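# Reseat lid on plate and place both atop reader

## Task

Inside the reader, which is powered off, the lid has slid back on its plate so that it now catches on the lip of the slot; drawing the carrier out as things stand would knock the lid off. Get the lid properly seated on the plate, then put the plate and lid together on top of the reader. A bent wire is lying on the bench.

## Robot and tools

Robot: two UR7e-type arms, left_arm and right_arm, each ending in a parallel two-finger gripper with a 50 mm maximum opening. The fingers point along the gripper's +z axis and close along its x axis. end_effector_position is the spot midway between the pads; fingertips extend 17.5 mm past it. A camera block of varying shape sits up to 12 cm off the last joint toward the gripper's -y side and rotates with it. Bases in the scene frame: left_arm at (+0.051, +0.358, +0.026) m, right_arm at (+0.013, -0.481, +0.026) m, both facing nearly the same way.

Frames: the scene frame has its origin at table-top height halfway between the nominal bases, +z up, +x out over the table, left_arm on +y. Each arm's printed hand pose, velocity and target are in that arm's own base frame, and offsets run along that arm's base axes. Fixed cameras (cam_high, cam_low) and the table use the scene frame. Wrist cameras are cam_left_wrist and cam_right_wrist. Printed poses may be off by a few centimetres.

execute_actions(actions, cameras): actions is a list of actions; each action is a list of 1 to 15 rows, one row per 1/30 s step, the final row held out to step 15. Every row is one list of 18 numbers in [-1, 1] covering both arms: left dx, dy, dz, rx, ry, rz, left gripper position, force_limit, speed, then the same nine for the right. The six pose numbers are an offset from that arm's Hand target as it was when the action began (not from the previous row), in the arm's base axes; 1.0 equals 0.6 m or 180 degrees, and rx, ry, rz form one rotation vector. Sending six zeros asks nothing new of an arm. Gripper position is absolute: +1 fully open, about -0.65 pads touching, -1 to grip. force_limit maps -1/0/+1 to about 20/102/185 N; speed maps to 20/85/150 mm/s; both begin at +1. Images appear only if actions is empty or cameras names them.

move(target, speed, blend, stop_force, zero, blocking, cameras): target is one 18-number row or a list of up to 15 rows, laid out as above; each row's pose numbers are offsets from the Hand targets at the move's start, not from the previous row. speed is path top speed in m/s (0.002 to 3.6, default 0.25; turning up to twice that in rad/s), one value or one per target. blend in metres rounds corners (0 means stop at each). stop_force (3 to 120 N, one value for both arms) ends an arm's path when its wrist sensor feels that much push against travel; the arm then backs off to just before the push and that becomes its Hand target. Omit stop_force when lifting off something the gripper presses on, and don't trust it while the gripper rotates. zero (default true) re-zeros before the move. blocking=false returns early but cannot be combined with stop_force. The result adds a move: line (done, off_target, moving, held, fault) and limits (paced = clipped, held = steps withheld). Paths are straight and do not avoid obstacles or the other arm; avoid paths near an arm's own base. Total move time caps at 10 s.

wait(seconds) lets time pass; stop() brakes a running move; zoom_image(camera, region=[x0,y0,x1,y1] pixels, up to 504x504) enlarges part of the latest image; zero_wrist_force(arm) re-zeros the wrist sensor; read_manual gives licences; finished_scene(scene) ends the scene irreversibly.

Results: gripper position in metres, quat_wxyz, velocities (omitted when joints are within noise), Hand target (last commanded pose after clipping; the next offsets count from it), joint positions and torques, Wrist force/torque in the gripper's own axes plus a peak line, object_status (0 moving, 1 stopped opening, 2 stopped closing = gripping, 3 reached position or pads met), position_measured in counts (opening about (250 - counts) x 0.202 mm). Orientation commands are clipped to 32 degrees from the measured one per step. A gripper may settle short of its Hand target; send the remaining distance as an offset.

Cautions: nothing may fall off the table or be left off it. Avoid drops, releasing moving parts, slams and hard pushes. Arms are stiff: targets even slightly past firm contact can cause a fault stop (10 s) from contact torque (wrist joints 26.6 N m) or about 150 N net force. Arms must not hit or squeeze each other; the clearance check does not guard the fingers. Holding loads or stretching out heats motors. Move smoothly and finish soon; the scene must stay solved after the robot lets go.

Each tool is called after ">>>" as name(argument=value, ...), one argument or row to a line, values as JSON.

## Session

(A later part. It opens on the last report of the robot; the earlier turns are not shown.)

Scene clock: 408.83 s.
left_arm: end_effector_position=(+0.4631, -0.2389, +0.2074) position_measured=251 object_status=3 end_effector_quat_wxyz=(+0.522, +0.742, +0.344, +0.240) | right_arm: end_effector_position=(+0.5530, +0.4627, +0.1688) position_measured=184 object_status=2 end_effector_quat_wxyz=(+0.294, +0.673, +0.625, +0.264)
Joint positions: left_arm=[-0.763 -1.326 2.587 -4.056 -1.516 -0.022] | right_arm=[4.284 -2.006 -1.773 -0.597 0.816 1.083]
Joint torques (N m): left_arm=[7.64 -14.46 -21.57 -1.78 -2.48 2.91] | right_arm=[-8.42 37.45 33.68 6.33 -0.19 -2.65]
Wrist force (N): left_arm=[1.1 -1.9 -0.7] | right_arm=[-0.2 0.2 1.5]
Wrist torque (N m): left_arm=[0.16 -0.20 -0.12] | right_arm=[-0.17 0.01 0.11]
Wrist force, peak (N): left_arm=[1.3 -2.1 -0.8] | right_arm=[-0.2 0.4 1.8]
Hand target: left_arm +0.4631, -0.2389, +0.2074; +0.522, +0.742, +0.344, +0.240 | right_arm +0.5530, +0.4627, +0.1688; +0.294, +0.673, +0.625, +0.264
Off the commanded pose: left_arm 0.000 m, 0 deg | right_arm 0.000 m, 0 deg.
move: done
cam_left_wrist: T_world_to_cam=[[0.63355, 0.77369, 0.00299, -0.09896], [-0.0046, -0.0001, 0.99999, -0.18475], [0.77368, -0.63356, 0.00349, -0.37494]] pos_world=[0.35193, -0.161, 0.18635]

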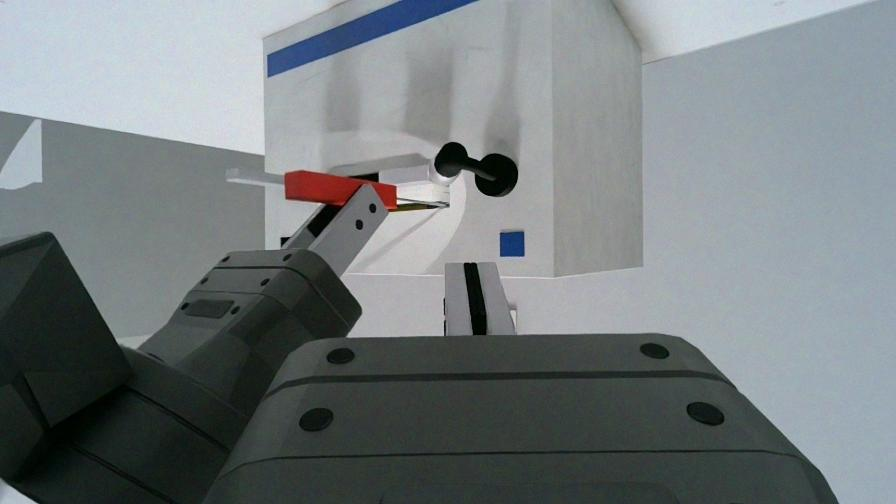

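>>> move(
  target=[
    [0,0,0,0,0,0,-1,-0.6,-0.5,0.01,-0.001,0,0,0,0,-1,-0.6,-0.5],
    [0,0,0,0,0,0,-1,-0.6,-0.5,0.01,-0.009,0,0,0,0,-1,-0.6,-0.5],
  ],
  speed=0.02,
  stop_force=3,
)

>>> move(
  target=[0,0,0,0,0,0,-1,-0.6,-0.5,-0.042,0.004,0,0,0,0,-1,-0.6,-0.5],
  speed=0.015,
  stop_force=4,
  cameras=["cam_left_wrist"],
)

>>> zoom_image(
  camera="cam_left_wrist",
  region=[300, 145, 500, 259],
)

Scene clock: 426.20 s.
left_arm: end_effector_position=(+0.4631, -0.2389, +0.2074) position_measured=251 object_status=3 end_effector_quat_wxyz=(+0.522, +0.742, +0.344, +0.240) | right_arm: end_effector_position=(+0.5590, +0.4573, +0.1688) position_measured=184 object_status=2 end_effector_quat_wxyz=(+0.294, +0.673, +0.625, +0.264)
Joint positions: left_arm=[-0.763 -1.326 2.587 -4.056 -1.516 -0.022] | right_arm=[4.271 -2.008 -1.775 -0.583 0.82 1.066]
Joint torques (N m): left_arm=[7.42 -15.09 -21.02 -1.86 -2.39 2.95] | right_arm=[-8.34 53.14 12.28 6.21 -0.36 -2.81]
Wrist force (N): left_arm=[1.3 -1.8 -0.5] | right_arm=[-0.2 0.4 1.4]
Wrist torque (N m): left_arm=[0.17 -0.23 -0.12] | right_arm=[-0.14 0.05 0.10]
Wrist force, peak (N): left_arm=[1.2 -2.1 -0.8] | right_arm=[0.1 0.0 1.8]
Hand target: left_arm +0.4631, -0.2389, +0.2074; +0.522, +0.742, +0.344, +0.240 | right_arm +0.5590, +0.4573, +0.1688; +0.294, +0.673, +0.625, +0.264
Off the commanded pose: left_arm 0.000 m, 0 deg | right_arm 0.000 m, 0 deg.
move: done

Scene clock: 428.77 s.
left_arm: end_effector_position=(+0.4631, -0.2389, +0.2074) position_measured=251 object_status=3 end_effector_quat_wxyz=(+0.522, +0.742, +0.344, +0.240) | right_arm: end_effector_position=(+0.5338, +0.4597, +0.1688) position_measured=184 object_status=2 end_effector_quat_wxyz=(+0.294, +0.673, +0.625, +0.264)
Joint positions: left_arm=[-0.763 -1.326 2.587 -4.056 -1.516 -0.022] | right_arm=[4.312 -1.974 -1.816 -0.612 0.807 1.12]
Joint torques (N m): left_arm=[7.71 -14.73 -20.1 -1.89 -2.43 2.9] | right_arm=[4.57 51.35 12.68 0.77 -3.24 2.73]
Wrist force (N): left_arm=[1.4 -1.9 -0.5] | right_arm=[-0.3 0.2 1.5]
Wrist torque (N m): left_arm=[0.15 -0.23 -0.12] | right_arm=[-0.18 0.03 -0.03]
Wrist force, peak (N): left_arm=[1.3 -2.1 -0.6] | right_arm=[-0.2 0.3 1.7]
Hand target: left_arm +0.4631, -0.2389, +0.2074; +0.522, +0.742, +0.344, +0.240 | right_arm +0.5338, +0.4597, +0.1688; +0.294, +0.673, +0.625, +0.264
Off the commanded pose: left_arm 0.000 m, 0 deg | right_arm 0.000 m, 0 deg.
move: done
cam_left_wrist: T_world_to_cam=[[0.63355, 0.77369, 0.00299, -0.09896], [-0.0046, -0.0001, 0.99999, -0.18475], [0.77368, -0.63356, 0.00349, -0.37494]] pos_world=[0.35193, -0.161, 0.18635]

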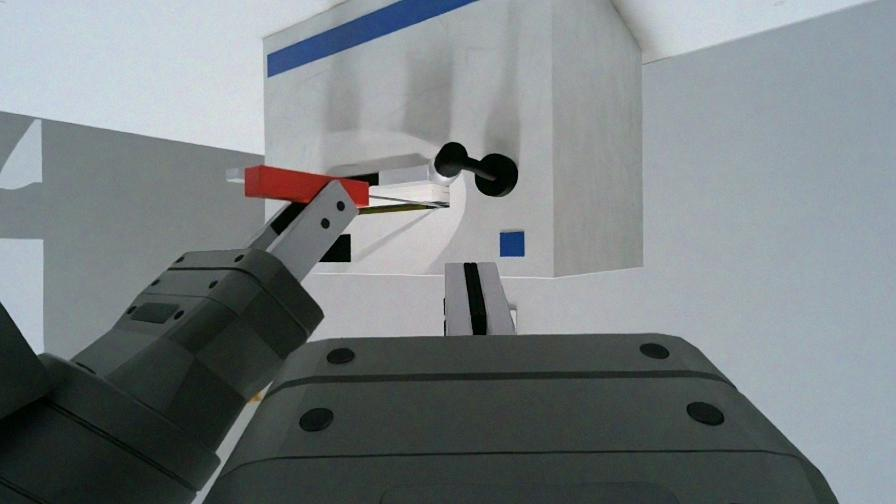

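Scaled by 2.520 from the camera's image (finer frame: 1280x720).

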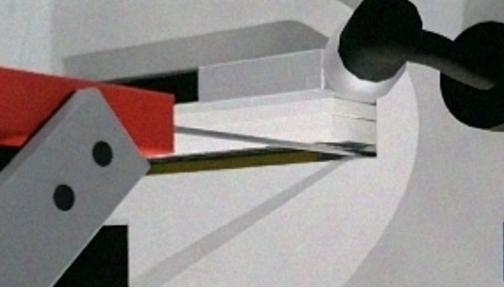

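>>> move(
  target=[
    [0,0,0,0,0,0,-1,-0.6,-0.5,0.045,-0.0043,0,0,0,0,-1,-0.6,-0.5],
    [0,0,0,0,0,0,-1,-0.6,-0.5,0.045,-0.0143,0,0,0,0,-1,-0.6,-0.5],
  ],
  speed=0.02,
  stop_force=3,
)

>>> move(
  target=[0,0,0,0,0,0,-1,-0.6,-0.5,-0.03,0.003,0,0,0,0,-1,-0.6,-0.5],
  speed=0.015,
  stop_force=3,
  cameras=["cam_left_wrist"],
)

>>> zoom_image(
  camera="cam_left_wrist",
  region=[370, 165, 470, 222],
)

Scene clock: 446.47 s.
left_arm: end_effector_position=(+0.4631, -0.2389, +0.2074) position_measured=251 object_status=3 end_effector_quat_wxyz=(+0.522, +0.742, +0.344, +0.240) | right_arm: end_effector_position=(+0.5607, +0.4549, +0.1688) position_measured=184 object_status=2 end_effector_quat_wxyz=(+0.294, +0.673, +0.625, +0.264)
Joint positions: left_arm=[-0.763 -1.326 2.587 -4.056 -1.516 -0.022] | right_arm=[4.267 -2.007 -1.778 -0.577 0.822 1.06]
Joint torques (N m): left_arm=[7.94 -14.91 -20.92 -2.02 -2.35 2.91] | right_arm=[4.05 37.15 33.57 0.47 -3.49 2.89]
Wrist force (N): left_arm=[1.4 -1.8 -0.6] | right_arm=[1.9 0.7 1.8]
Wrist torque (N m): left_arm=[0.18 -0.24 -0.12] | right_arm=[-0.17 0.25 -0.11]
Wrist force, peak (N): left_arm=[1.4 -2.0 -0.7] | right_arm=[3.8 0.2 1.5]
Hand target: left_arm +0.4631, -0.2389, +0.2074; +0.522, +0.742, +0.344, +0.240 | right_arm +0.5607, +0.4549, +0.1688; +0.294, +0.673, +0.625, +0.264 (not the last commanded pose)
Off the commanded pose: left_arm 0.000 m, 0 deg | right_arm 0.004 m, 0 deg.
move: contact (right_arm); path passed 1 of 2 targets

Scene clock: 448.53 s.
left_arm: end_effector_position=(+0.4631, -0.2389, +0.2074) position_measured=251 object_status=3 end_effector_quat_wxyz=(+0.522, +0.742, +0.344, +0.240) | right_arm: end_effector_position=(+0.5427, +0.4567, +0.1688) position_measured=184 object_status=2 end_effector_quat_wxyz=(+0.294, +0.673, +0.625, +0.264)
Joint positions: left_arm=[-0.763 -1.326 2.587 -4.056 -1.516 -0.022] | right_arm=[4.296 -1.982 -1.807 -0.598 0.812 1.098]
Joint torques (N m): left_arm=[7.46 -14.97 -20.53 -2.05 -2.3 2.91] | right_arm=[3.76 51.9 11.87 0.62 -3.35 2.88]
Wrist force (N): left_arm=[1.2 -1.8 -0.5] | right_arm=[0.9 0.5 1.6]
Wrist torque (N m): left_arm=[0.18 -0.21 -0.12] | right_arm=[-0.19 0.19 -0.13]
Wrist force, peak (N): left_arm=[1.4 -2.0 -0.6] | right_arm=[2.1 0.6 1.8]
Hand target: left_arm +0.4631, -0.2389, +0.2074; +0.522, +0.742, +0.344, +0.240 | right_arm +0.5427, +0.4567, +0.1688; +0.294, +0.673, +0.625, +0.264
Off the commanded pose: left_arm 0.000 m, 0 deg | right_arm 0.000 m, 0 deg.
move: done
cam_left_wrist: T_world_to_cam=[[0.63355, 0.77369, 0.00299, -0.09896], [-0.0046, -0.0001, 0.99999, -0.18475], [0.77368, -0.63356, 0.00349, -0.37494]] pos_world=[0.35193, -0.161, 0.18635]

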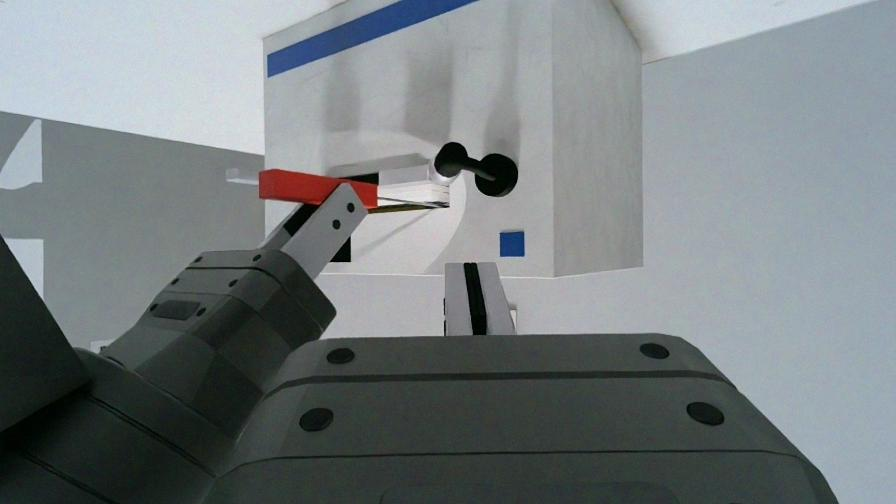

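Scaled by 5.040 from the camera's image (finer frame: 1280x720).

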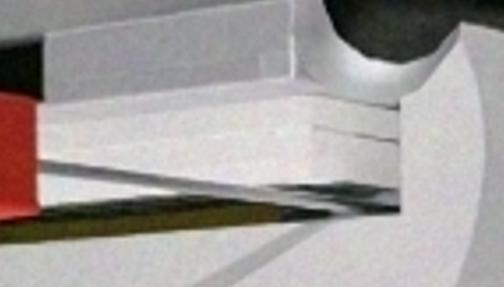

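>>> move(
  target=[0,0,0,0,0,0,-1,-0.6,-0.5,-0.02,0.002,0,0,0,0,-1,-0.6,-0.5],
  speed=0.015,
  stop_force=3,
  cameras=["cam_left_wrist"],
)

>>> zoom_image(
  camera="cam_left_wrist",
  region=[370, 165, 470, 222],
)

Scene clock: 457.93 s.
left_arm: end_effector_position=(+0.4631, -0.2389, +0.2074) position_measured=251 object_status=3 end_effector_quat_wxyz=(+0.522, +0.742, +0.344, +0.240) | right_arm: end_effector_position=(+0.5307, +0.4579, +0.1688) position_measured=184 object_status=2 end_effector_quat_wxyz=(+0.294, +0.673, +0.625, +0.264)
Joint positions: left_arm=[-0.763 -1.326 2.587 -4.056 -1.516 -0.022] | right_arm=[4.316 -1.967 -1.826 -0.613 0.806 1.125]
Joint torques (N m): left_arm=[7.28 -15.09 -19.99 -2 -2.29 2.96] | right_arm=[5.38 51.11 12.94 0.7 -3.31 2.77]
Wrist force (N): left_arm=[1.2 -2.0 -0.4] | right_arm=[0.2 0.3 1.6]
Wrist torque (N m): left_arm=[0.15 -0.19 -0.12] | right_arm=[-0.18 0.14 -0.08]
Wrist force, peak (N): left_arm=[1.4 -2.0 -0.5] | right_arm=[1.1 0.3 2.0]
Hand target: left_arm +0.4631, -0.2389, +0.2074; +0.522, +0.742, +0.344, +0.240 | right_arm +0.5307, +0.4579, +0.1688; +0.294, +0.673, +0.625, +0.264
Off the commanded pose: left_arm 0.000 m, 0 deg | right_arm 0.000 m, 0 deg.
move: done
cam_left_wrist: T_world_to_cam=[[0.63355, 0.77369, 0.00299, -0.09896], [-0.0046, -0.0001, 0.99999, -0.18475], [0.77368, -0.63356, 0.00349, -0.37494]] pos_world=[0.35193, -0.161, 0.18635]

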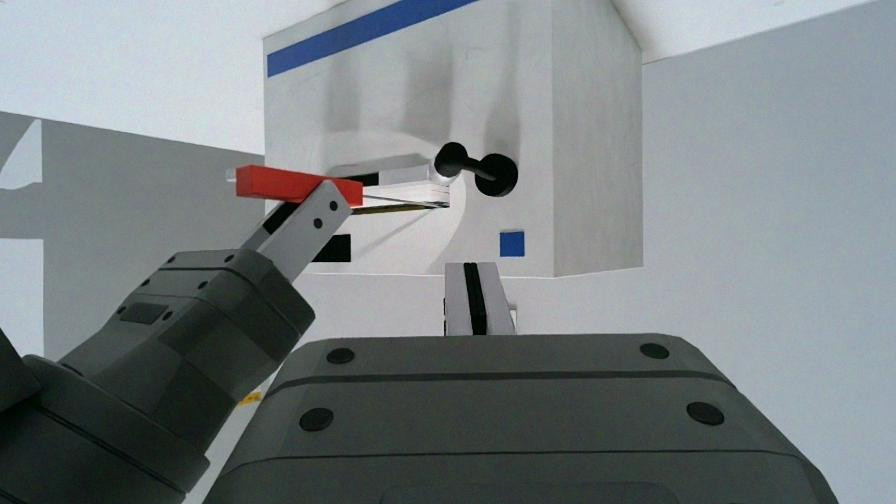

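Scaled by 5.040 from the camera's image (finer frame: 1280x720).

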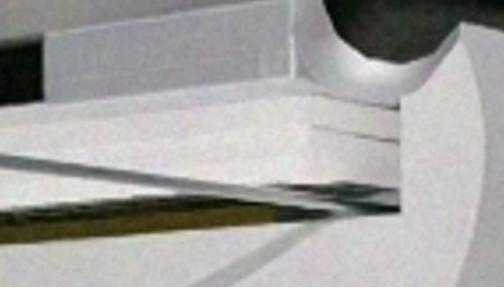

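>>> move(
  target=[
    [0,0,0,0,0,0,-1,-0.6,-0.5,0,0.008,0,0,0,0,-1,-0.6,-0.5],
    [0,0,0,0,0,0,-1,-0.6,-0.5,-0.16,0.025,0,0,0,0,-1,-0.6,-0.5],
    [0.15,-0.34,-0.03,0,0,0.2,-1,-0.6,-0.5,-0.2,-0.33,0,0,0,0,-1,-0.6,-0.5],
  ],
  speed=[0.05,0.08,0.2],
  blend=[0,0.02,0],
  cameras=["cam_left_wrist"],
)

>>> zoom_image(
  camera="cam_left_wrist",
  region=[270, 100, 640, 310],
)

Scene clock: 487.07 s.
left_arm: end_effector_position=(+0.5531, -0.4428, +0.1894) position_measured=251 object_status=3 end_effector_quat_wxyz=(+0.422, +0.600, +0.557, +0.390) | right_arm: end_effector_position=(+0.4107, +0.2598, +0.1688) position_measured=184 object_status=2 end_effector_quat_wxyz=(+0.294, +0.673, +0.625, +0.264)
Joint positions: left_arm=[-1.196 -1.017 1.989 -3.423 -0.561 -0.612] | right_arm=[4.418 -1.419 -2.435 -0.649 0.78 1.263]
Joint torques (N m): left_arm=[-7.17 -35.99 -27.1 -1 4.06 -2.83] | right_arm=[0.81 23.54 12.04 0.68 -0.43 -1.82]
Wrist force (N): left_arm=[1.3 -1.8 -0.5] | right_arm=[-0.2 0.1 1.3]
Wrist torque (N m): left_arm=[0.17 -0.19 -0.02] | right_arm=[-0.18 0.03 0.11]
Wrist force, peak (N): left_arm=[2.0 -2.1 -1.4] | right_arm=[-0.1 1.0 2.0]
Hand target: left_arm +0.5531, -0.4429, +0.1894; +0.422, +0.600, +0.557, +0.390 | right_arm +0.4107, +0.2599, +0.1688; +0.294, +0.673, +0.625, +0.264
Off the commanded pose: left_arm 0.000 m, 0 deg | right_arm 0.000 m, 0 deg.
move: done
cam_left_wrist: T_world_to_cam=[[0.05787, 0.99832, 0.00295, 0.41981], [-0.00376, -0.00274, 0.99999, -0.168], [0.99832, -0.05788, 0.00359, -0.44309]] pos_world=[0.41742, -0.44521, 0.16835]

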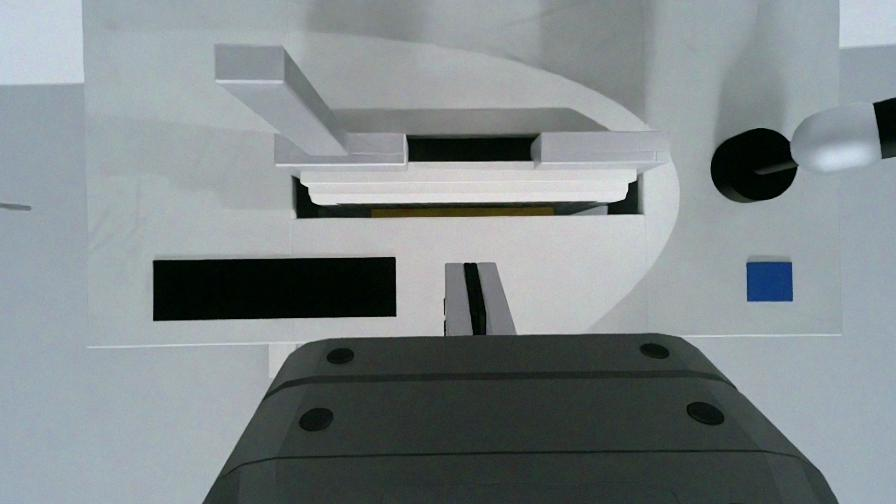

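Scaled by 1.362 from the camera's image (finer frame: 1280x720).

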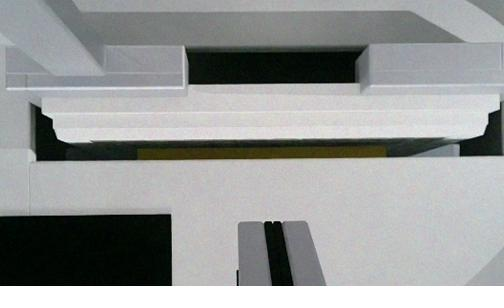

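>>> zoom_image(
  camera="cam_left_wrist",
  region=[280, 160, 470, 230],
)

>>> zoom_image(
  camera="cam_left_wrist",
  region=[470, 160, 660, 230],
)

Scaled by 2.653 from the camera's image (finer frame: 1280x720).

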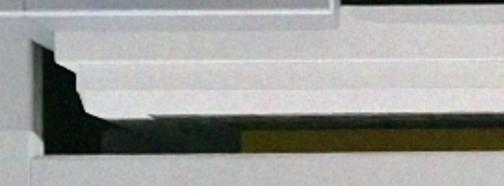

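Scaled by 2.653 from the camera's image (finer frame: 1280x720).

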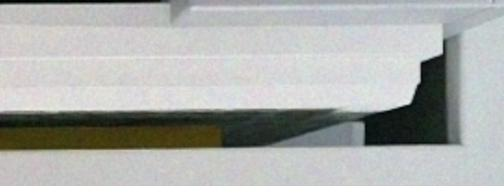

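>>> move(
  target=[
    [0,0,0,0,0,0,-1,-0.6,-0.5,-0.04,0.0,0,0.387,-0.038,0,-1,-0.6,-0.5],
    [0,0,0,0,0,0,-1,-0.6,-0.5,0.037,0.107,-0.0205,0.387,-0.038,0,-1,-0.6,-0.5],
  ],
  speed=0.25,
  cameras=["cam_left_wrist","cam_high","cam_right_wrist"],
)

>>> zoom_image(
  camera="cam_left_wrist",
  region=[280, 160, 470, 230],
)

Scene clock: 578.13 s.
left_arm: end_effector_position=(+0.5531, -0.4429, +0.1894) position_measured=251 object_status=3 end_effector_quat_wxyz=(+0.422, +0.600, +0.557, +0.390) | right_arm: end_effector_position=(+0.3881, +0.2591, +0.1680) position_measured=184 object_status=2 end_effector_quat_wxyz=(-0.073, +0.721, +0.376, +0.577)
Joint positions: left_arm=[-1.196 -1.017 1.989 -3.423 -0.561 -0.612] | right_arm=[4.356 -1.992 -2.81 1.266 1 1.438]
Joint torques (N m): left_arm=[-7.4 -49.37 -26.87 -1.11 3.93 -2.92] | right_arm=[-3.11 29.54 13.49 0.5 0.06 2.96]
Wrist force (N): left_arm=[1.3 -1.9 -0.5] | right_arm=[1.0 0.7 0.8]
Wrist torque (N m): left_arm=[0.15 -0.18 -0.02] | right_arm=[0.21 0.12 -0.26]
Wrist force, peak (N): left_arm=[1.4 -2.0 -0.6] | right_arm=[3.5 2.6 -1.1]
Hand target: left_arm +0.5531, -0.4429, +0.1894; +0.422, +0.600, +0.557, +0.390 | right_arm +0.3881, +0.2591, +0.1680; -0.073, +0.721, +0.376, +0.577 (not the last commanded pose)
Off the commanded pose: left_arm 0.000 m, 0 deg | right_arm 0.080 m, 7 deg.
move: held (right_arm; a check stopped the path); path is at target 1 of 2; limits=held
pose unreachable (right arm): on one or more control steps of this call, first in action 0 (counted from 0), this arm could not follow its commanded pose, so it was not sent that pose on those steps. It may still have moved: this result reports where it is.
cause: moving toward the commanded pose would bring two parts of the arm too close to each other (joints 3 (elbow) to 5 (wrist 2) lie between them).
cam_left_wrist: T_world_to_cam=[[0.05777, 0.99833, 0.00295, 0.41985], [-0.00366, -0.00275, 0.99999, -0.16805], [0.99832, -0.05778, 0.00349, -0.44303]] pos_world=[0.41742, -0.44521, 0.16836]
cam_right_wrist: T_world_to_cam=[[0.05235, 0.45547, 0.88871, -0.27687], [0.34138, -0.84448, 0.4127, 0.0397], [0.93847, 0.28178, -0.1997, -0.2704]] pos_world=[0.25471, 0.23583, 0.17567]
Images, in order (width x height): cam_high 896x504, cam_left_wrist 896x504, cam_right_wrist 896x504.

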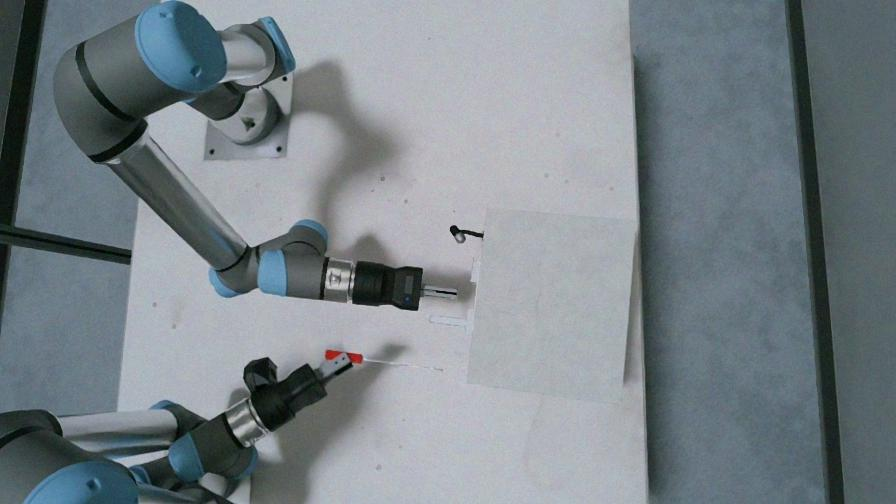

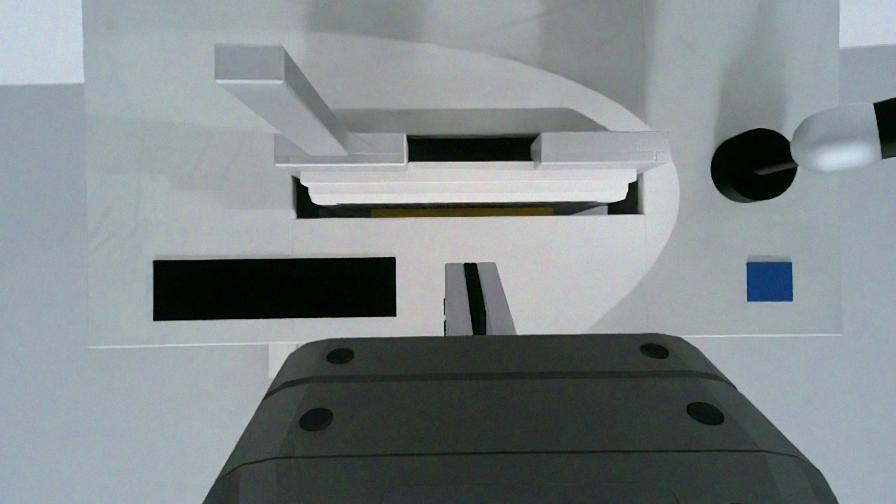

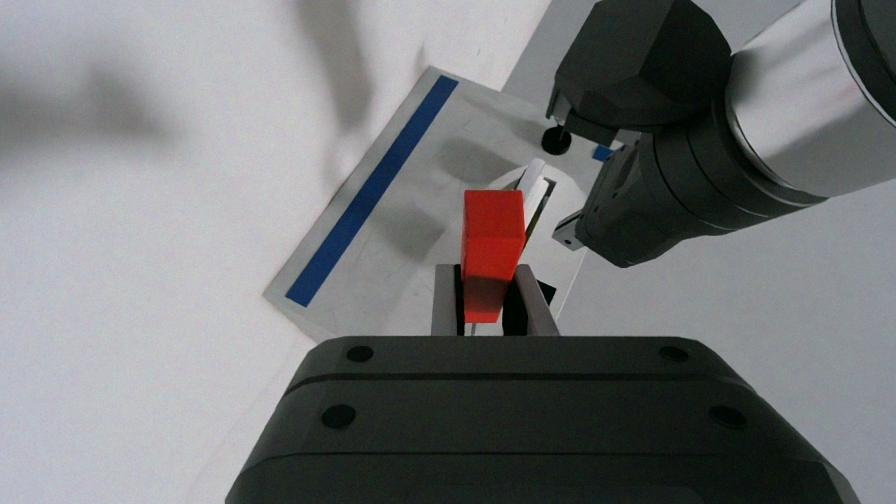

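Scaled by 2.653 from the camera's image (finer frame: 1280x720).

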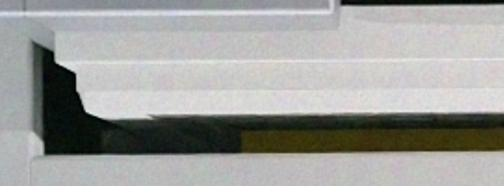

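>>> move(
  target=[
    [0,0,0,0,0,0,-1,-0.6,-0.5,0.075,0.04,-0.01,0,0,0,-1,-0.6,-0.5],
    [0,0,0,0,0,0,-1,-0.6,-0.5,0.075,0.108,-0.019,0.036,-0.0035,0,-1,-0.6,-0.5],
  ],
  speed=0.15,
  cameras=["cam_left_wrist"],
)

>>> zoom_image(
  camera="cam_left_wrist",
  region=[240, 140, 430, 240],
)

Scene clock: 587.83 s.
left_arm: end_effector_position=(+0.5531, -0.4429, +0.1894) position_measured=251 object_status=3 end_effector_quat_wxyz=(+0.422, +0.600, +0.557, +0.390) | right_arm: end_effector_position=(+0.4331, +0.3239, +0.1566) position_measured=184 object_status=2 end_effector_quat_wxyz=(-0.112, +0.713, +0.343, +0.601)
Joint positions: left_arm=[-1.196 -1.017 1.989 -3.423 -0.561 -0.612] | right_arm=[4.269 -2.149 -2.571 1.29 1.093 1.441]
Joint torques (N m): left_arm=[-7.46 -48.9 -27 -1.12 3.87 -2.81] | right_arm=[4.54 21.98 15.46 5.61 -1.74 2.81]
Wrist force (N): left_arm=[1.3 -1.7 -0.4] | right_arm=[1.0 0.5 0.8]
Wrist torque (N m): left_arm=[0.18 -0.19 -0.02] | right_arm=[0.24 0.15 -0.40]
Wrist force, peak (N): left_arm=[1.4 -2.1 -0.5] | right_arm=[1.3 0.8 1.9]
Hand target: left_arm +0.5531, -0.4429, +0.1894; +0.422, +0.600, +0.557, +0.390 | right_arm +0.4331, +0.3239, +0.1566; -0.112, +0.713, +0.343, +0.601
Off the commanded pose: left_arm 0.000 m, 0 deg | right_arm 0.000 m, 0 deg.
move: done
cam_left_wrist: T_world_to_cam=[[0.05777, 0.99833, 0.00295, 0.41985], [-0.00366, -0.00275, 0.99999, -0.16805], [0.99832, -0.05778, 0.00349, -0.44303]] pos_world=[0.41742, -0.44521, 0.16836]

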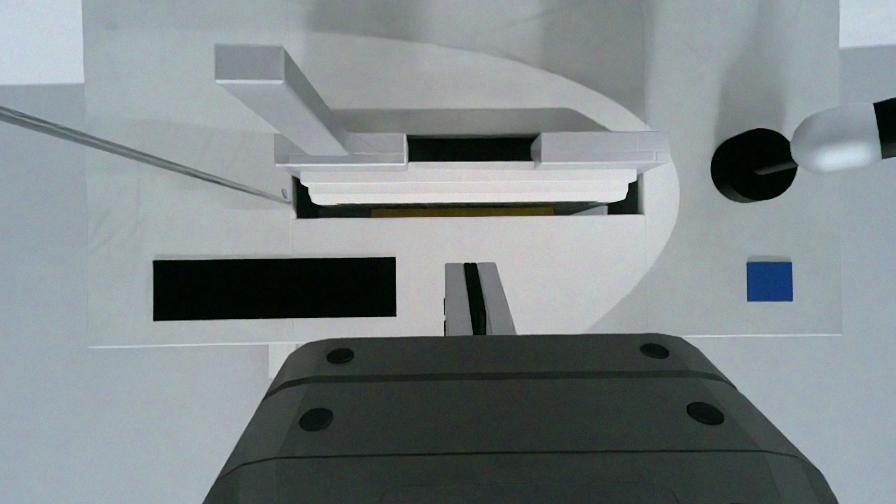

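Scaled by 2.653 from the camera's image (finer frame: 1280x720).

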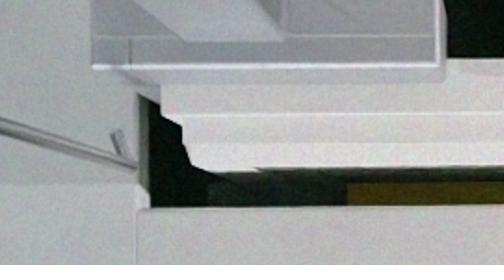

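>>> move(
  target=[
    [0,0,0,0,0,0,-1,-0.6,-0.5,0,-0.0008,0.0025,0,0,0,-1,-0.6,-0.5],
    [0,0,0,0,0,0,-1,-0.6,-0.5,0.04,-0.0046,0.0025,0,0,0,-1,-0.6,-0.5],
  ],
  speed=0.02,
  stop_force=3,
  cameras=["cam_left_wrist"],
)

>>> zoom_image(
  camera="cam_left_wrist",
  region=[240, 140, 430, 240],
)

Scene clock: 605.33 s.
left_arm: end_effector_position=(+0.5531, -0.4429, +0.1894) position_measured=251 object_status=3 end_effector_quat_wxyz=(+0.422, +0.600, +0.557, +0.390) | right_arm: end_effector_position=(+0.4571, +0.3211, +0.1581) position_measured=184 object_status=2 end_effector_quat_wxyz=(-0.112, +0.713, +0.343, +0.601)
Joint positions: left_arm=[-1.196 -1.017 1.989 -3.423 -0.561 -0.612] | right_arm=[4.185 -2.146 -2.517 1.244 1.174 1.415]
Joint torques (N m): left_arm=[-6.87 -49.78 -27.18 -1.25 3.77 -2.73] | right_arm=[-8.01 24.03 16.71 0.44 1.24 -2.54]
Wrist force (N): left_arm=[1.4 -1.8 -0.6] | right_arm=[1.0 0.6 0.9]
Wrist torque (N m): left_arm=[0.17 -0.21 -0.02] | right_arm=[0.25 0.14 -0.28]
Wrist force, peak (N): left_arm=[1.2 -2.2 -0.5] | right_arm=[1.4 0.6 0.9]
Hand target: left_arm +0.5531, -0.4429, +0.1894; +0.422, +0.600, +0.557, +0.390 | right_arm +0.4571, +0.3211, +0.1581; -0.112, +0.713, +0.343, +0.601
Off the commanded pose: left_arm 0.000 m, 0 deg | right_arm 0.000 m, 0 deg.
move: done
cam_left_wrist: T_world_to_cam=[[0.05777, 0.99833, 0.00295, 0.41985], [-0.00366, -0.00275, 0.99999, -0.16805], [0.99832, -0.05778, 0.00349, -0.44303]] pos_world=[0.41742, -0.44521, 0.16836]

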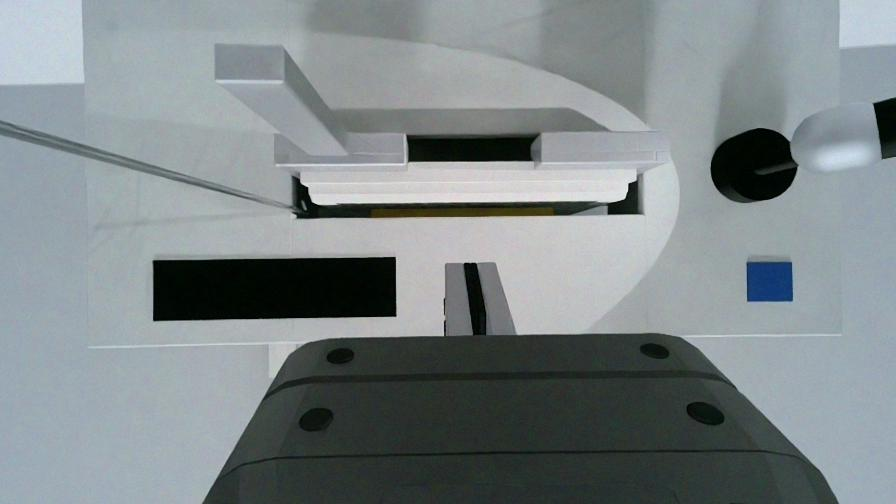

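Scaled by 2.653 from the camera's image (finer frame: 1280x720).

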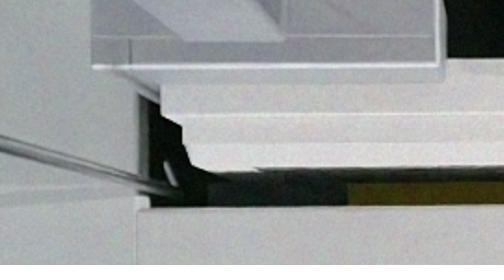

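>>> move(
  target=[
    [0,0,0,0,0,0,-1,-0.6,-0.5,-0.06,0.0058,0.005,0,0,0,-1,-0.6,-0.5],
    [-0.15,0.34,0.03,0,0,-0.2,-1,-0.6,-0.5,-0.045,-0.03,0.0183,-0.387,0.038,0,-1,-0.6,-0.5],
    [-0.15,0.34,0.03,0,0,-0.2,-1,-0.6,-0.5,-0.045,0.2557,0.0073,-0.387,0.038,0,-1,-0.6,-0.5],
  ],
  speed=[0.08,0.25,0.2],
  cameras=["cam_left_wrist"],
)

>>> zoom_image(
  camera="cam_left_wrist",
  region=[370, 165, 470, 222],
)

Scene clock: 629.87 s.
left_arm: end_effector_position=(+0.4631, -0.2388, +0.2074) position_measured=251 object_status=3 end_effector_quat_wxyz=(+0.522, +0.742, +0.344, +0.240) | right_arm: end_effector_position=(+0.4301, +0.4745, +0.1625) position_measured=184 object_status=2 end_effector_quat_wxyz=(+0.296, +0.682, +0.618, +0.257)
Joint positions: left_arm=[-0.763 -1.326 2.587 -4.056 -1.516 -0.022] | right_arm=[4.498 -1.87 -1.918 -0.826 0.77 1.413]
Joint torques (N m): left_arm=[7.57 -31.06 -2.75 -1.39 -2.48 2.91] | right_arm=[0.74 32.1 32.91 0.49 -2.42 2.72]
Wrist force (N): left_arm=[1.4 -1.9 -0.6] | right_arm=[-0.3 0.2 1.6]
Wrist torque (N m): left_arm=[0.16 -0.23 -0.12] | right_arm=[-0.16 0.03 -0.03]
Wrist force, peak (N): left_arm=[1.8 -2.0 -1.4] | right_arm=[-1.8 0.3 1.9]
Hand target: left_arm +0.4631, -0.2389, +0.2074; +0.522, +0.742, +0.344, +0.240 | right_arm +0.4301, +0.4746, +0.1625; +0.296, +0.682, +0.618, +0.257
Off the commanded pose: left_arm 0.000 m, 0 deg | right_arm 0.000 m, 0 deg.
move: done
cam_left_wrist: T_world_to_cam=[[0.63355, 0.77369, 0.00299, -0.09896], [-0.0046, -0.0001, 0.99999, -0.18475], [0.77368, -0.63356, 0.00349, -0.37494]] pos_world=[0.35193, -0.161, 0.18635]

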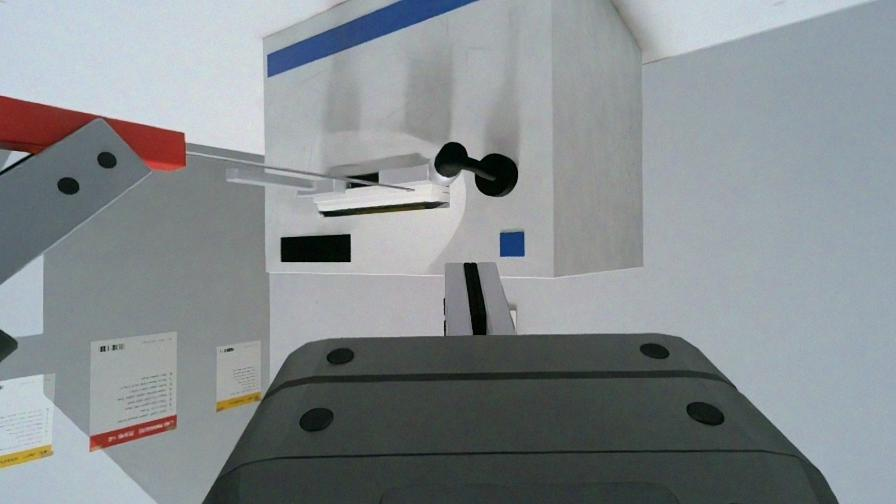

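Scaled by 5.040 from the camera's image (finer frame: 1280x720).

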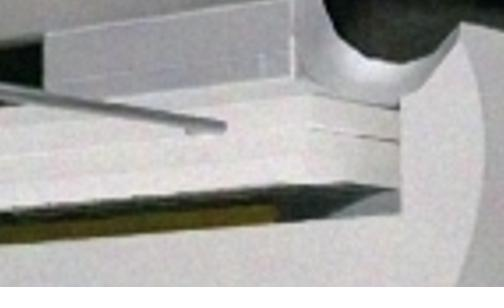

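>>> move(
  target=[0,0,0,0,0,0,-1,-0.6,-0.5,0.1,-0.0096,0,0,0,0,-1,-0.6,-0.5],
  speed=0.025,
  stop_force=3,
  cameras=["cam_left_wrist"],
)

>>> zoom_image(
  camera="cam_left_wrist",
  region=[370, 165, 470, 222],
)

Scene clock: 640.97 s.
left_arm: end_effector_position=(+0.4631, -0.2389, +0.2074) position_measured=251 object_status=3 end_effector_quat_wxyz=(+0.522, +0.742, +0.344, +0.240) | right_arm: end_effector_position=(+0.4901, +0.4688, +0.1625) position_measured=184 object_status=2 end_effector_quat_wxyz=(+0.296, +0.682, +0.618, +0.257)
Joint positions: left_arm=[-0.763 -1.326 2.587 -4.056 -1.516 -0.022] | right_arm=[4.39 -1.938 -1.854 -0.714 0.787 1.26]
Joint torques (N m): left_arm=[7.11 -30.13 -17.55 -1.48 -2.54 2.91] | right_arm=[-9.25 34.27 34.1 6.19 -0.64 -2.63]
Wrist force (N): left_arm=[1.1 -1.9 -0.6] | right_arm=[-0.1 -1.8 0.0]
Wrist torque (N m): left_arm=[0.17 -0.19 -0.12] | right_arm=[-0.21 0.00 0.13]
Wrist force, peak (N): left_arm=[1.3 -2.0 -0.7] | right_arm=[-0.3 -2.4 -0.4]
Hand target: left_arm +0.4631, -0.2389, +0.2074; +0.522, +0.742, +0.344, +0.240 | right_arm +0.4901, +0.4688, +0.1625; +0.296, +0.682, +0.618, +0.257
Off the commanded pose: left_arm 0.000 m, 0 deg | right_arm 0.000 m, 0 deg.
move: done
cam_left_wrist: T_world_to_cam=[[0.63355, 0.77369, 0.00299, -0.09896], [-0.0046, -0.0001, 0.99999, -0.18475], [0.77368, -0.63356, 0.00349, -0.37494]] pos_world=[0.35193, -0.161, 0.18635]

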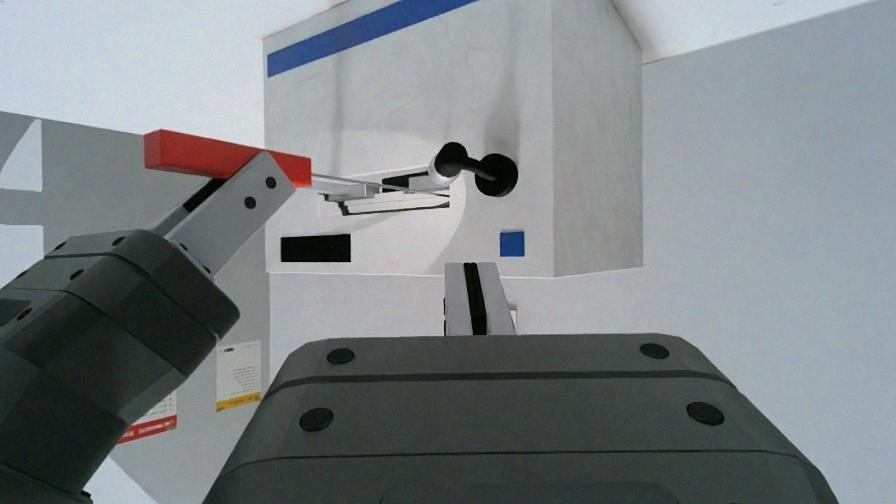

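Scaled by 5.040 from the camera's image (finer frame: 1280x720).

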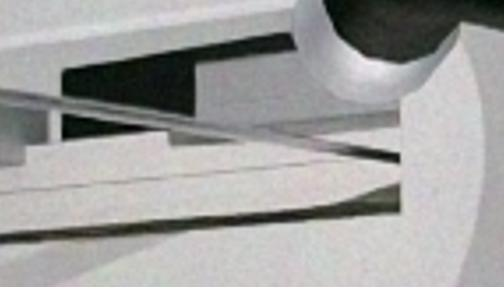

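>>> move(
  target=[
    [0,0,0,0,0,0,-1,-0.6,-0.5,-0.03,0.0029,0,0,0,0,-1,-0.6,-0.5],
    [0,0,0,0,0,0,-1,-0.6,-0.5,-0.03,0.0029,0.005,0,0,0,-1,-0.6,-0.5],
    [0,0,0,0,0,0,-1,-0.6,-0.5,0.03,-0.0029,0.005,0,0,0,-1,-0.6,-0.5],
  ],
  speed=0.025,
  stop_force=3,
  cameras=["cam_left_wrist"],
)

>>> zoom_image(
  camera="cam_left_wrist",
  region=[370, 165, 470, 222],
)

Scene clock: 661.53 s.
left_arm: end_effector_position=(+0.4631, -0.2389, +0.2074) position_measured=251 object_status=3 end_effector_quat_wxyz=(+0.522, +0.742, +0.344, +0.240) | right_arm: end_effector_position=(+0.5081, +0.4671, +0.1655) position_measured=184 object_status=2 end_effector_quat_wxyz=(+0.296, +0.682, +0.618, +0.257)
Joint positions: left_arm=[-0.763 -1.326 2.587 -4.056 -1.516 -0.022] | right_arm=[4.359 -1.956 -1.827 -0.693 0.793 1.218]
Joint torques (N m): left_arm=[7.36 -29.38 -17.27 -1.7 -2.53 2.88] | right_arm=[-8.1 35.12 34 6.19 -0.15 -2.64]
Wrist force (N): left_arm=[1.4 -1.9 -0.7] | right_arm=[-0.1 0.2 1.5]
Wrist torque (N m): left_arm=[0.17 -0.23 -0.11] | right_arm=[-0.18 0.02 0.11]
Wrist force, peak (N): left_arm=[1.2 -2.2 -0.9] | right_arm=[-0.5 -2.2 0.2]
Hand target: left_arm +0.4631, -0.2389, +0.2074; +0.522, +0.742, +0.344, +0.240 | right_arm +0.5081, +0.4671, +0.1655; +0.296, +0.682, +0.618, +0.257
Off the commanded pose: left_arm 0.000 m, 0 deg | right_arm 0.000 m, 0 deg.
move: done
cam_left_wrist: T_world_to_cam=[[0.63355, 0.77369, 0.00299, -0.09896], [-0.0046, -0.0001, 0.99999, -0.18475], [0.77368, -0.63356, 0.00349, -0.37494]] pos_world=[0.35193, -0.161, 0.18635]

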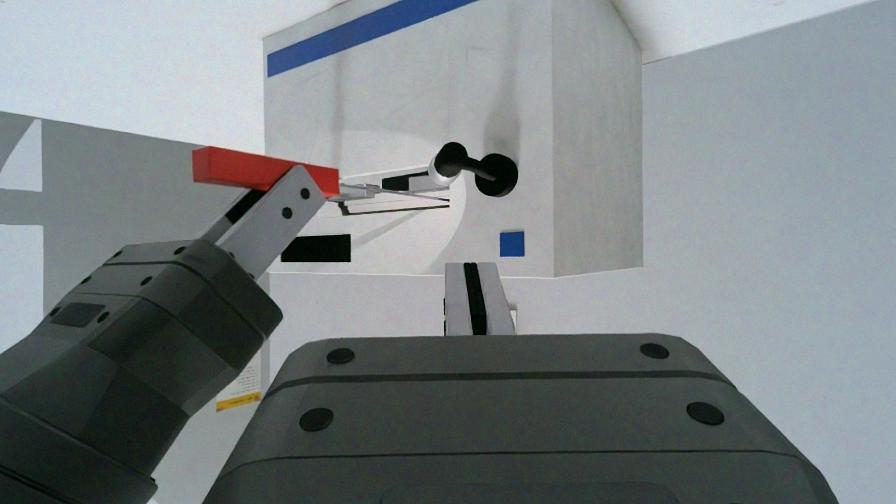

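Scaled by 5.040 from the camera's image (finer frame: 1280x720).

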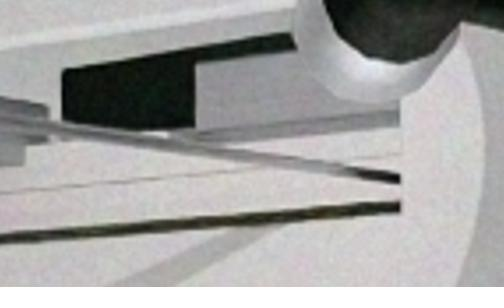

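>>> move(
  target=[0,0,0,0,0,0,-1,-0.6,-0.5,0.115,-0.011,0,0,0,0,-1,-0.6,-0.5],
  speed=0.025,
  stop_force=3,
  cameras=["cam_left_wrist"],
)

>>> zoom_image(
  camera="cam_left_wrist",
  region=[300, 145, 500, 259],
)

Scene clock: 678.47 s.
left_arm: end_effector_position=(+0.4631, -0.2389, +0.2074) position_measured=251 object_status=3 end_effector_quat_wxyz=(+0.522, +0.742, +0.344, +0.240) | right_arm: end_effector_position=(+0.5771, +0.4605, +0.1655) position_measured=184 object_status=2 end_effector_quat_wxyz=(+0.296, +0.682, +0.618, +0.257)
Joint positions: left_arm=[-0.763 -1.326 2.587 -4.056 -1.516 -0.022] | right_arm=[4.247 -2.046 -1.718 -0.61 0.825 1.069]
Joint torques (N m): left_arm=[7.28 -28.54 -17.6 -1.76 -2.47 2.77] | right_arm=[-8.14 39.3 34.25 6.28 -0.19 -2.73]
Wrist force (N): left_arm=[1.2 -2.1 -0.6] | right_arm=[0.2 -0.1 1.6]
Wrist torque (N m): left_arm=[0.14 -0.22 -0.12] | right_arm=[-0.19 -0.03 0.12]
Wrist force, peak (N): left_arm=[1.5 -1.9 -0.7] | right_arm=[-0.1 0.3 1.9]
Hand target: left_arm +0.4631, -0.2389, +0.2074; +0.522, +0.742, +0.344, +0.240 | right_arm +0.5771, +0.4605, +0.1655; +0.296, +0.682, +0.618, +0.257
Off the commanded pose: left_arm 0.000 m, 0 deg | right_arm 0.000 m, 0 deg.
move: done
cam_left_wrist: T_world_to_cam=[[0.63355, 0.77369, 0.00299, -0.09896], [-0.0046, -0.0001, 0.99999, -0.18475], [0.77368, -0.63356, 0.00349, -0.37494]] pos_world=[0.35193, -0.161, 0.18635]

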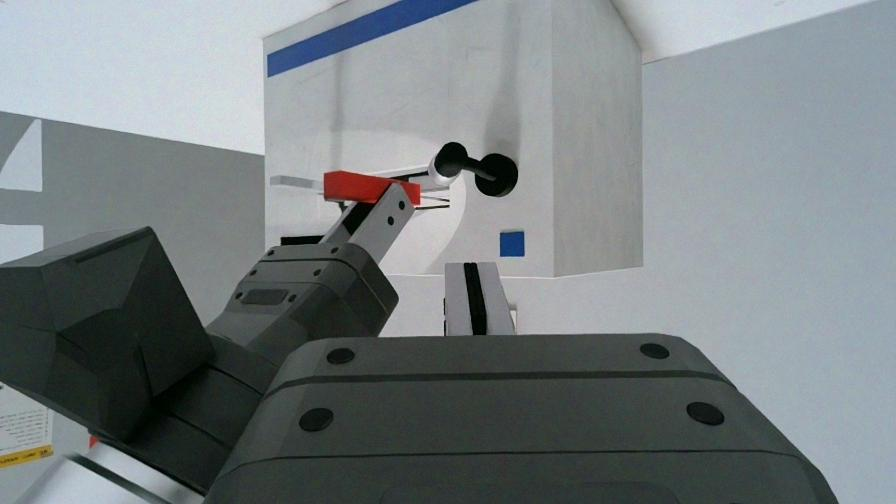

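Scaled by 2.520 from the camera's image (finer frame: 1280x720).

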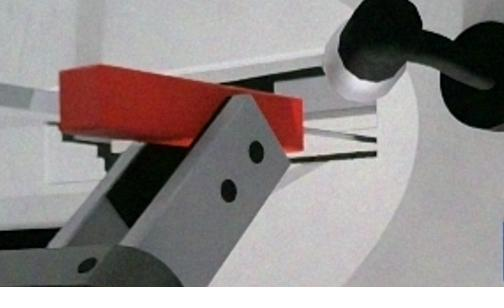

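>>> move(
  target=[
    [0,0,0,0,0,0,-1,-0.6,-0.5,0.005,0.0,0,0,0,0,-1,-0.6,-0.5],
    [0,0,0,0,0,0,-1,-0.6,-0.5,0.005,0.0045,0,0,0,-0.0139,-1,-0.6,-0.5],
  ],
  speed=0.025,
)

>>> move(
  target=[0,0,0,0,0,0,-1,-0.6,-0.5,-0.033,0.0032,0,0,0,0,-1,-0.6,-0.5],
  speed=0.015,
  stop_force=4,
  cameras=["cam_left_wrist"],
)

>>> zoom_image(
  camera="cam_left_wrist",
  region=[300, 145, 500, 259],
)

Scene clock: 693.57 s.
left_arm: end_effector_position=(+0.4631, -0.2389, +0.2074) position_measured=251 object_status=3 end_effector_quat_wxyz=(+0.522, +0.742, +0.344, +0.240) | right_arm: end_effector_position=(+0.5801, +0.4632, +0.1655) position_measured=184 object_status=2 end_effector_quat_wxyz=(+0.302, +0.695, +0.603, +0.250)
Joint positions: left_arm=[-0.763 -1.326 2.587 -4.056 -1.516 -0.022] | right_arm=[4.249 -2.06 -1.683 -0.671 0.811 1.128]
Joint torques (N m): left_arm=[7.55 -27.95 -17.59 -1.83 -2.4 2.6] | right_arm=[5.31 41.03 34.29 0.62 -3.34 2.93]
Wrist force (N): left_arm=[1.3 -1.9 -0.5] | right_arm=[-0.1 0.0 1.6]
Wrist torque (N m): left_arm=[0.17 -0.22 -0.12] | right_arm=[-0.19 0.04 -0.04]
Wrist force, peak (N): left_arm=[1.4 -2.1 -0.8] | right_arm=[0.0 -0.1 1.9]
Hand target: left_arm +0.4631, -0.2389, +0.2074; +0.522, +0.742, +0.344, +0.240 | right_arm +0.5801, +0.4632, +0.1655; +0.302, +0.695, +0.603, +0.250
Off the commanded pose: left_arm 0.000 m, 0 deg | right_arm 0.000 m, 0 deg.
move: done

Scene clock: 695.77 s.
left_arm: end_effector_position=(+0.4631, -0.2389, +0.2074) position_measured=251 object_status=3 end_effector_quat_wxyz=(+0.522, +0.742, +0.344, +0.240) | right_arm: end_effector_position=(+0.5603, +0.4651, +0.1655) position_measured=184 object_status=2 end_effector_quat_wxyz=(+0.302, +0.695, +0.603, +0.250)
Joint positions: left_arm=[-0.763 -1.326 2.587 -4.056 -1.516 -0.022] | right_arm=[4.279 -2.034 -1.717 -0.692 0.802 1.169]
Joint torques (N m): left_arm=[7.55 -27.15 -17.66 -1.78 -2.46 2.71] | right_arm=[5.58 54.62 13.01 0.61 -3 2.79]
Wrist force (N): left_arm=[1.2 -1.8 -0.5] | right_arm=[0.3 1.8 3.4]
Wrist torque (N m): left_arm=[0.18 -0.20 -0.12] | right_arm=[-0.14 0.10 -0.07]
Wrist force, peak (N): left_arm=[1.4 -2.1 -0.6] | right_arm=[0.3 2.6 3.3]
Hand target: left_arm +0.4631, -0.2389, +0.2074; +0.522, +0.742, +0.344, +0.240 | right_arm +0.5603, +0.4651, +0.1655; +0.302, +0.695, +0.603, +0.250
Off the commanded pose: left_arm 0.000 m, 0 deg | right_arm 0.000 m, 0 deg.
move: done
cam_left_wrist: T_world_to_cam=[[0.63355, 0.77369, 0.00299, -0.09896], [-0.0046, -0.0001, 0.99999, -0.18475], [0.77368, -0.63356, 0.00349, -0.37494]] pos_world=[0.35193, -0.161, 0.18635]

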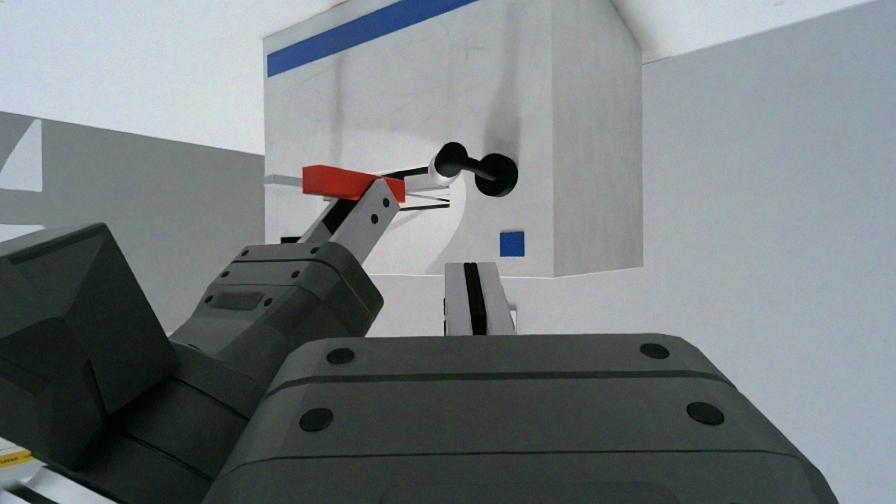

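Scaled by 2.520 from the camera's image (finer frame: 1280x720).

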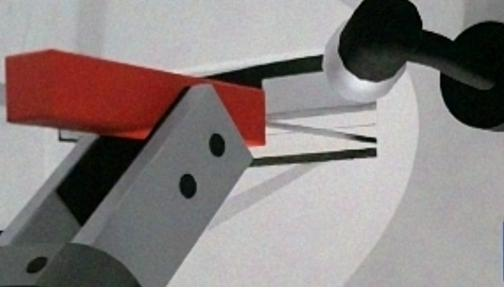

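>>> move(
  target=[0,0,0,0,0,0,-1,-0.6,-0.5,-0.03,0.0029,0,0,0,0,-1,-0.6,-0.5],
  speed=0.015,
  stop_force=5,
  cameras=["cam_left_wrist"],
)

>>> zoom_image(
  camera="cam_left_wrist",
  region=[300, 145, 500, 259],
)

Scene clock: 709.20 s.
left_arm: end_effector_position=(+0.4631, -0.2389, +0.2074) position_measured=251 object_status=3 end_effector_quat_wxyz=(+0.522, +0.742, +0.344, +0.240) | right_arm: end_effector_position=(+0.5423, +0.4668, +0.1655) position_measured=184 object_status=2 end_effector_quat_wxyz=(+0.302, +0.695, +0.603, +0.250)
Joint positions: left_arm=[-0.763 -1.326 2.587 -4.056 -1.516 -0.022] | right_arm=[4.308 -2.01 -1.746 -0.713 0.795 1.208]
Joint torques (N m): left_arm=[7.39 -26.62 -17.91 -1.83 -2.38 2.68] | right_arm=[5.75 54.16 13.75 0.42 -3.01 2.88]
Wrist force (N): left_arm=[1.2 -1.9 -0.7] | right_arm=[0.3 1.9 3.1]
Wrist torque (N m): left_arm=[0.16 -0.21 -0.12] | right_arm=[-0.16 0.10 -0.08]
Wrist force, peak (N): left_arm=[1.3 -2.2 -0.7] | right_arm=[0.3 2.5 3.4]
Hand target: left_arm +0.4631, -0.2389, +0.2074; +0.522, +0.742, +0.344, +0.240 | right_arm +0.5423, +0.4668, +0.1655; +0.302, +0.695, +0.603, +0.250
Off the commanded pose: left_arm 0.000 m, 0 deg | right_arm 0.000 m, 0 deg.
move: done
cam_left_wrist: T_world_to_cam=[[0.63355, 0.77369, 0.00299, -0.09896], [-0.0046, -0.0001, 0.99999, -0.18475], [0.77368, -0.63356, 0.00349, -0.37494]] pos_world=[0.35193, -0.161, 0.18635]

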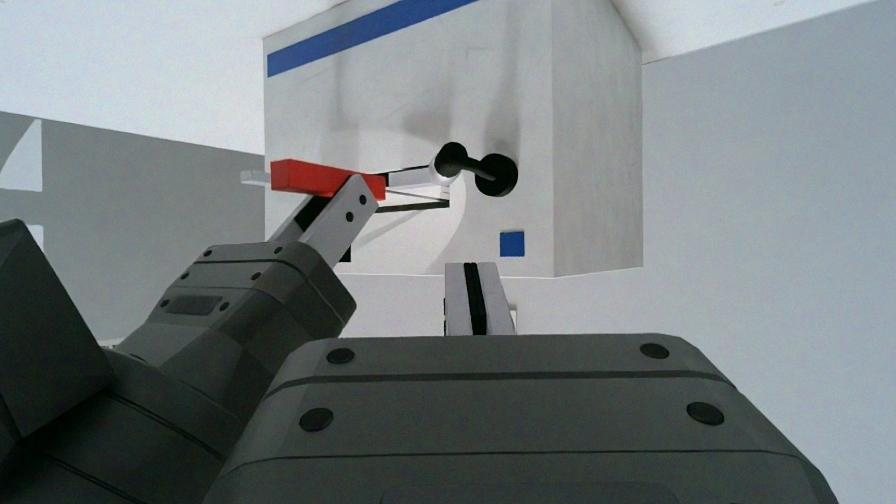

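Scaled by 2.520 from the camera's image (finer frame: 1280x720).

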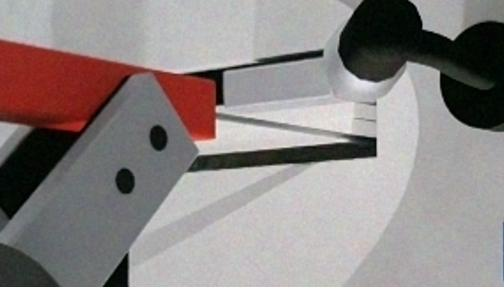

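>>> zoom_image(
  camera="cam_left_wrist",
  region=[370, 165, 470, 222],
)

Scaled by 5.040 from the camera's image (finer frame: 1280x720).

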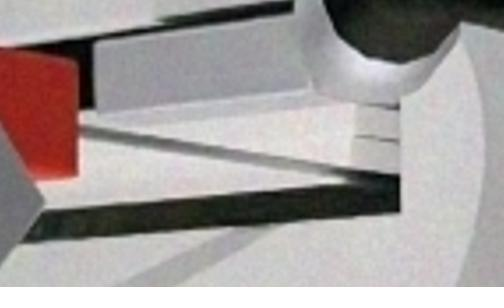

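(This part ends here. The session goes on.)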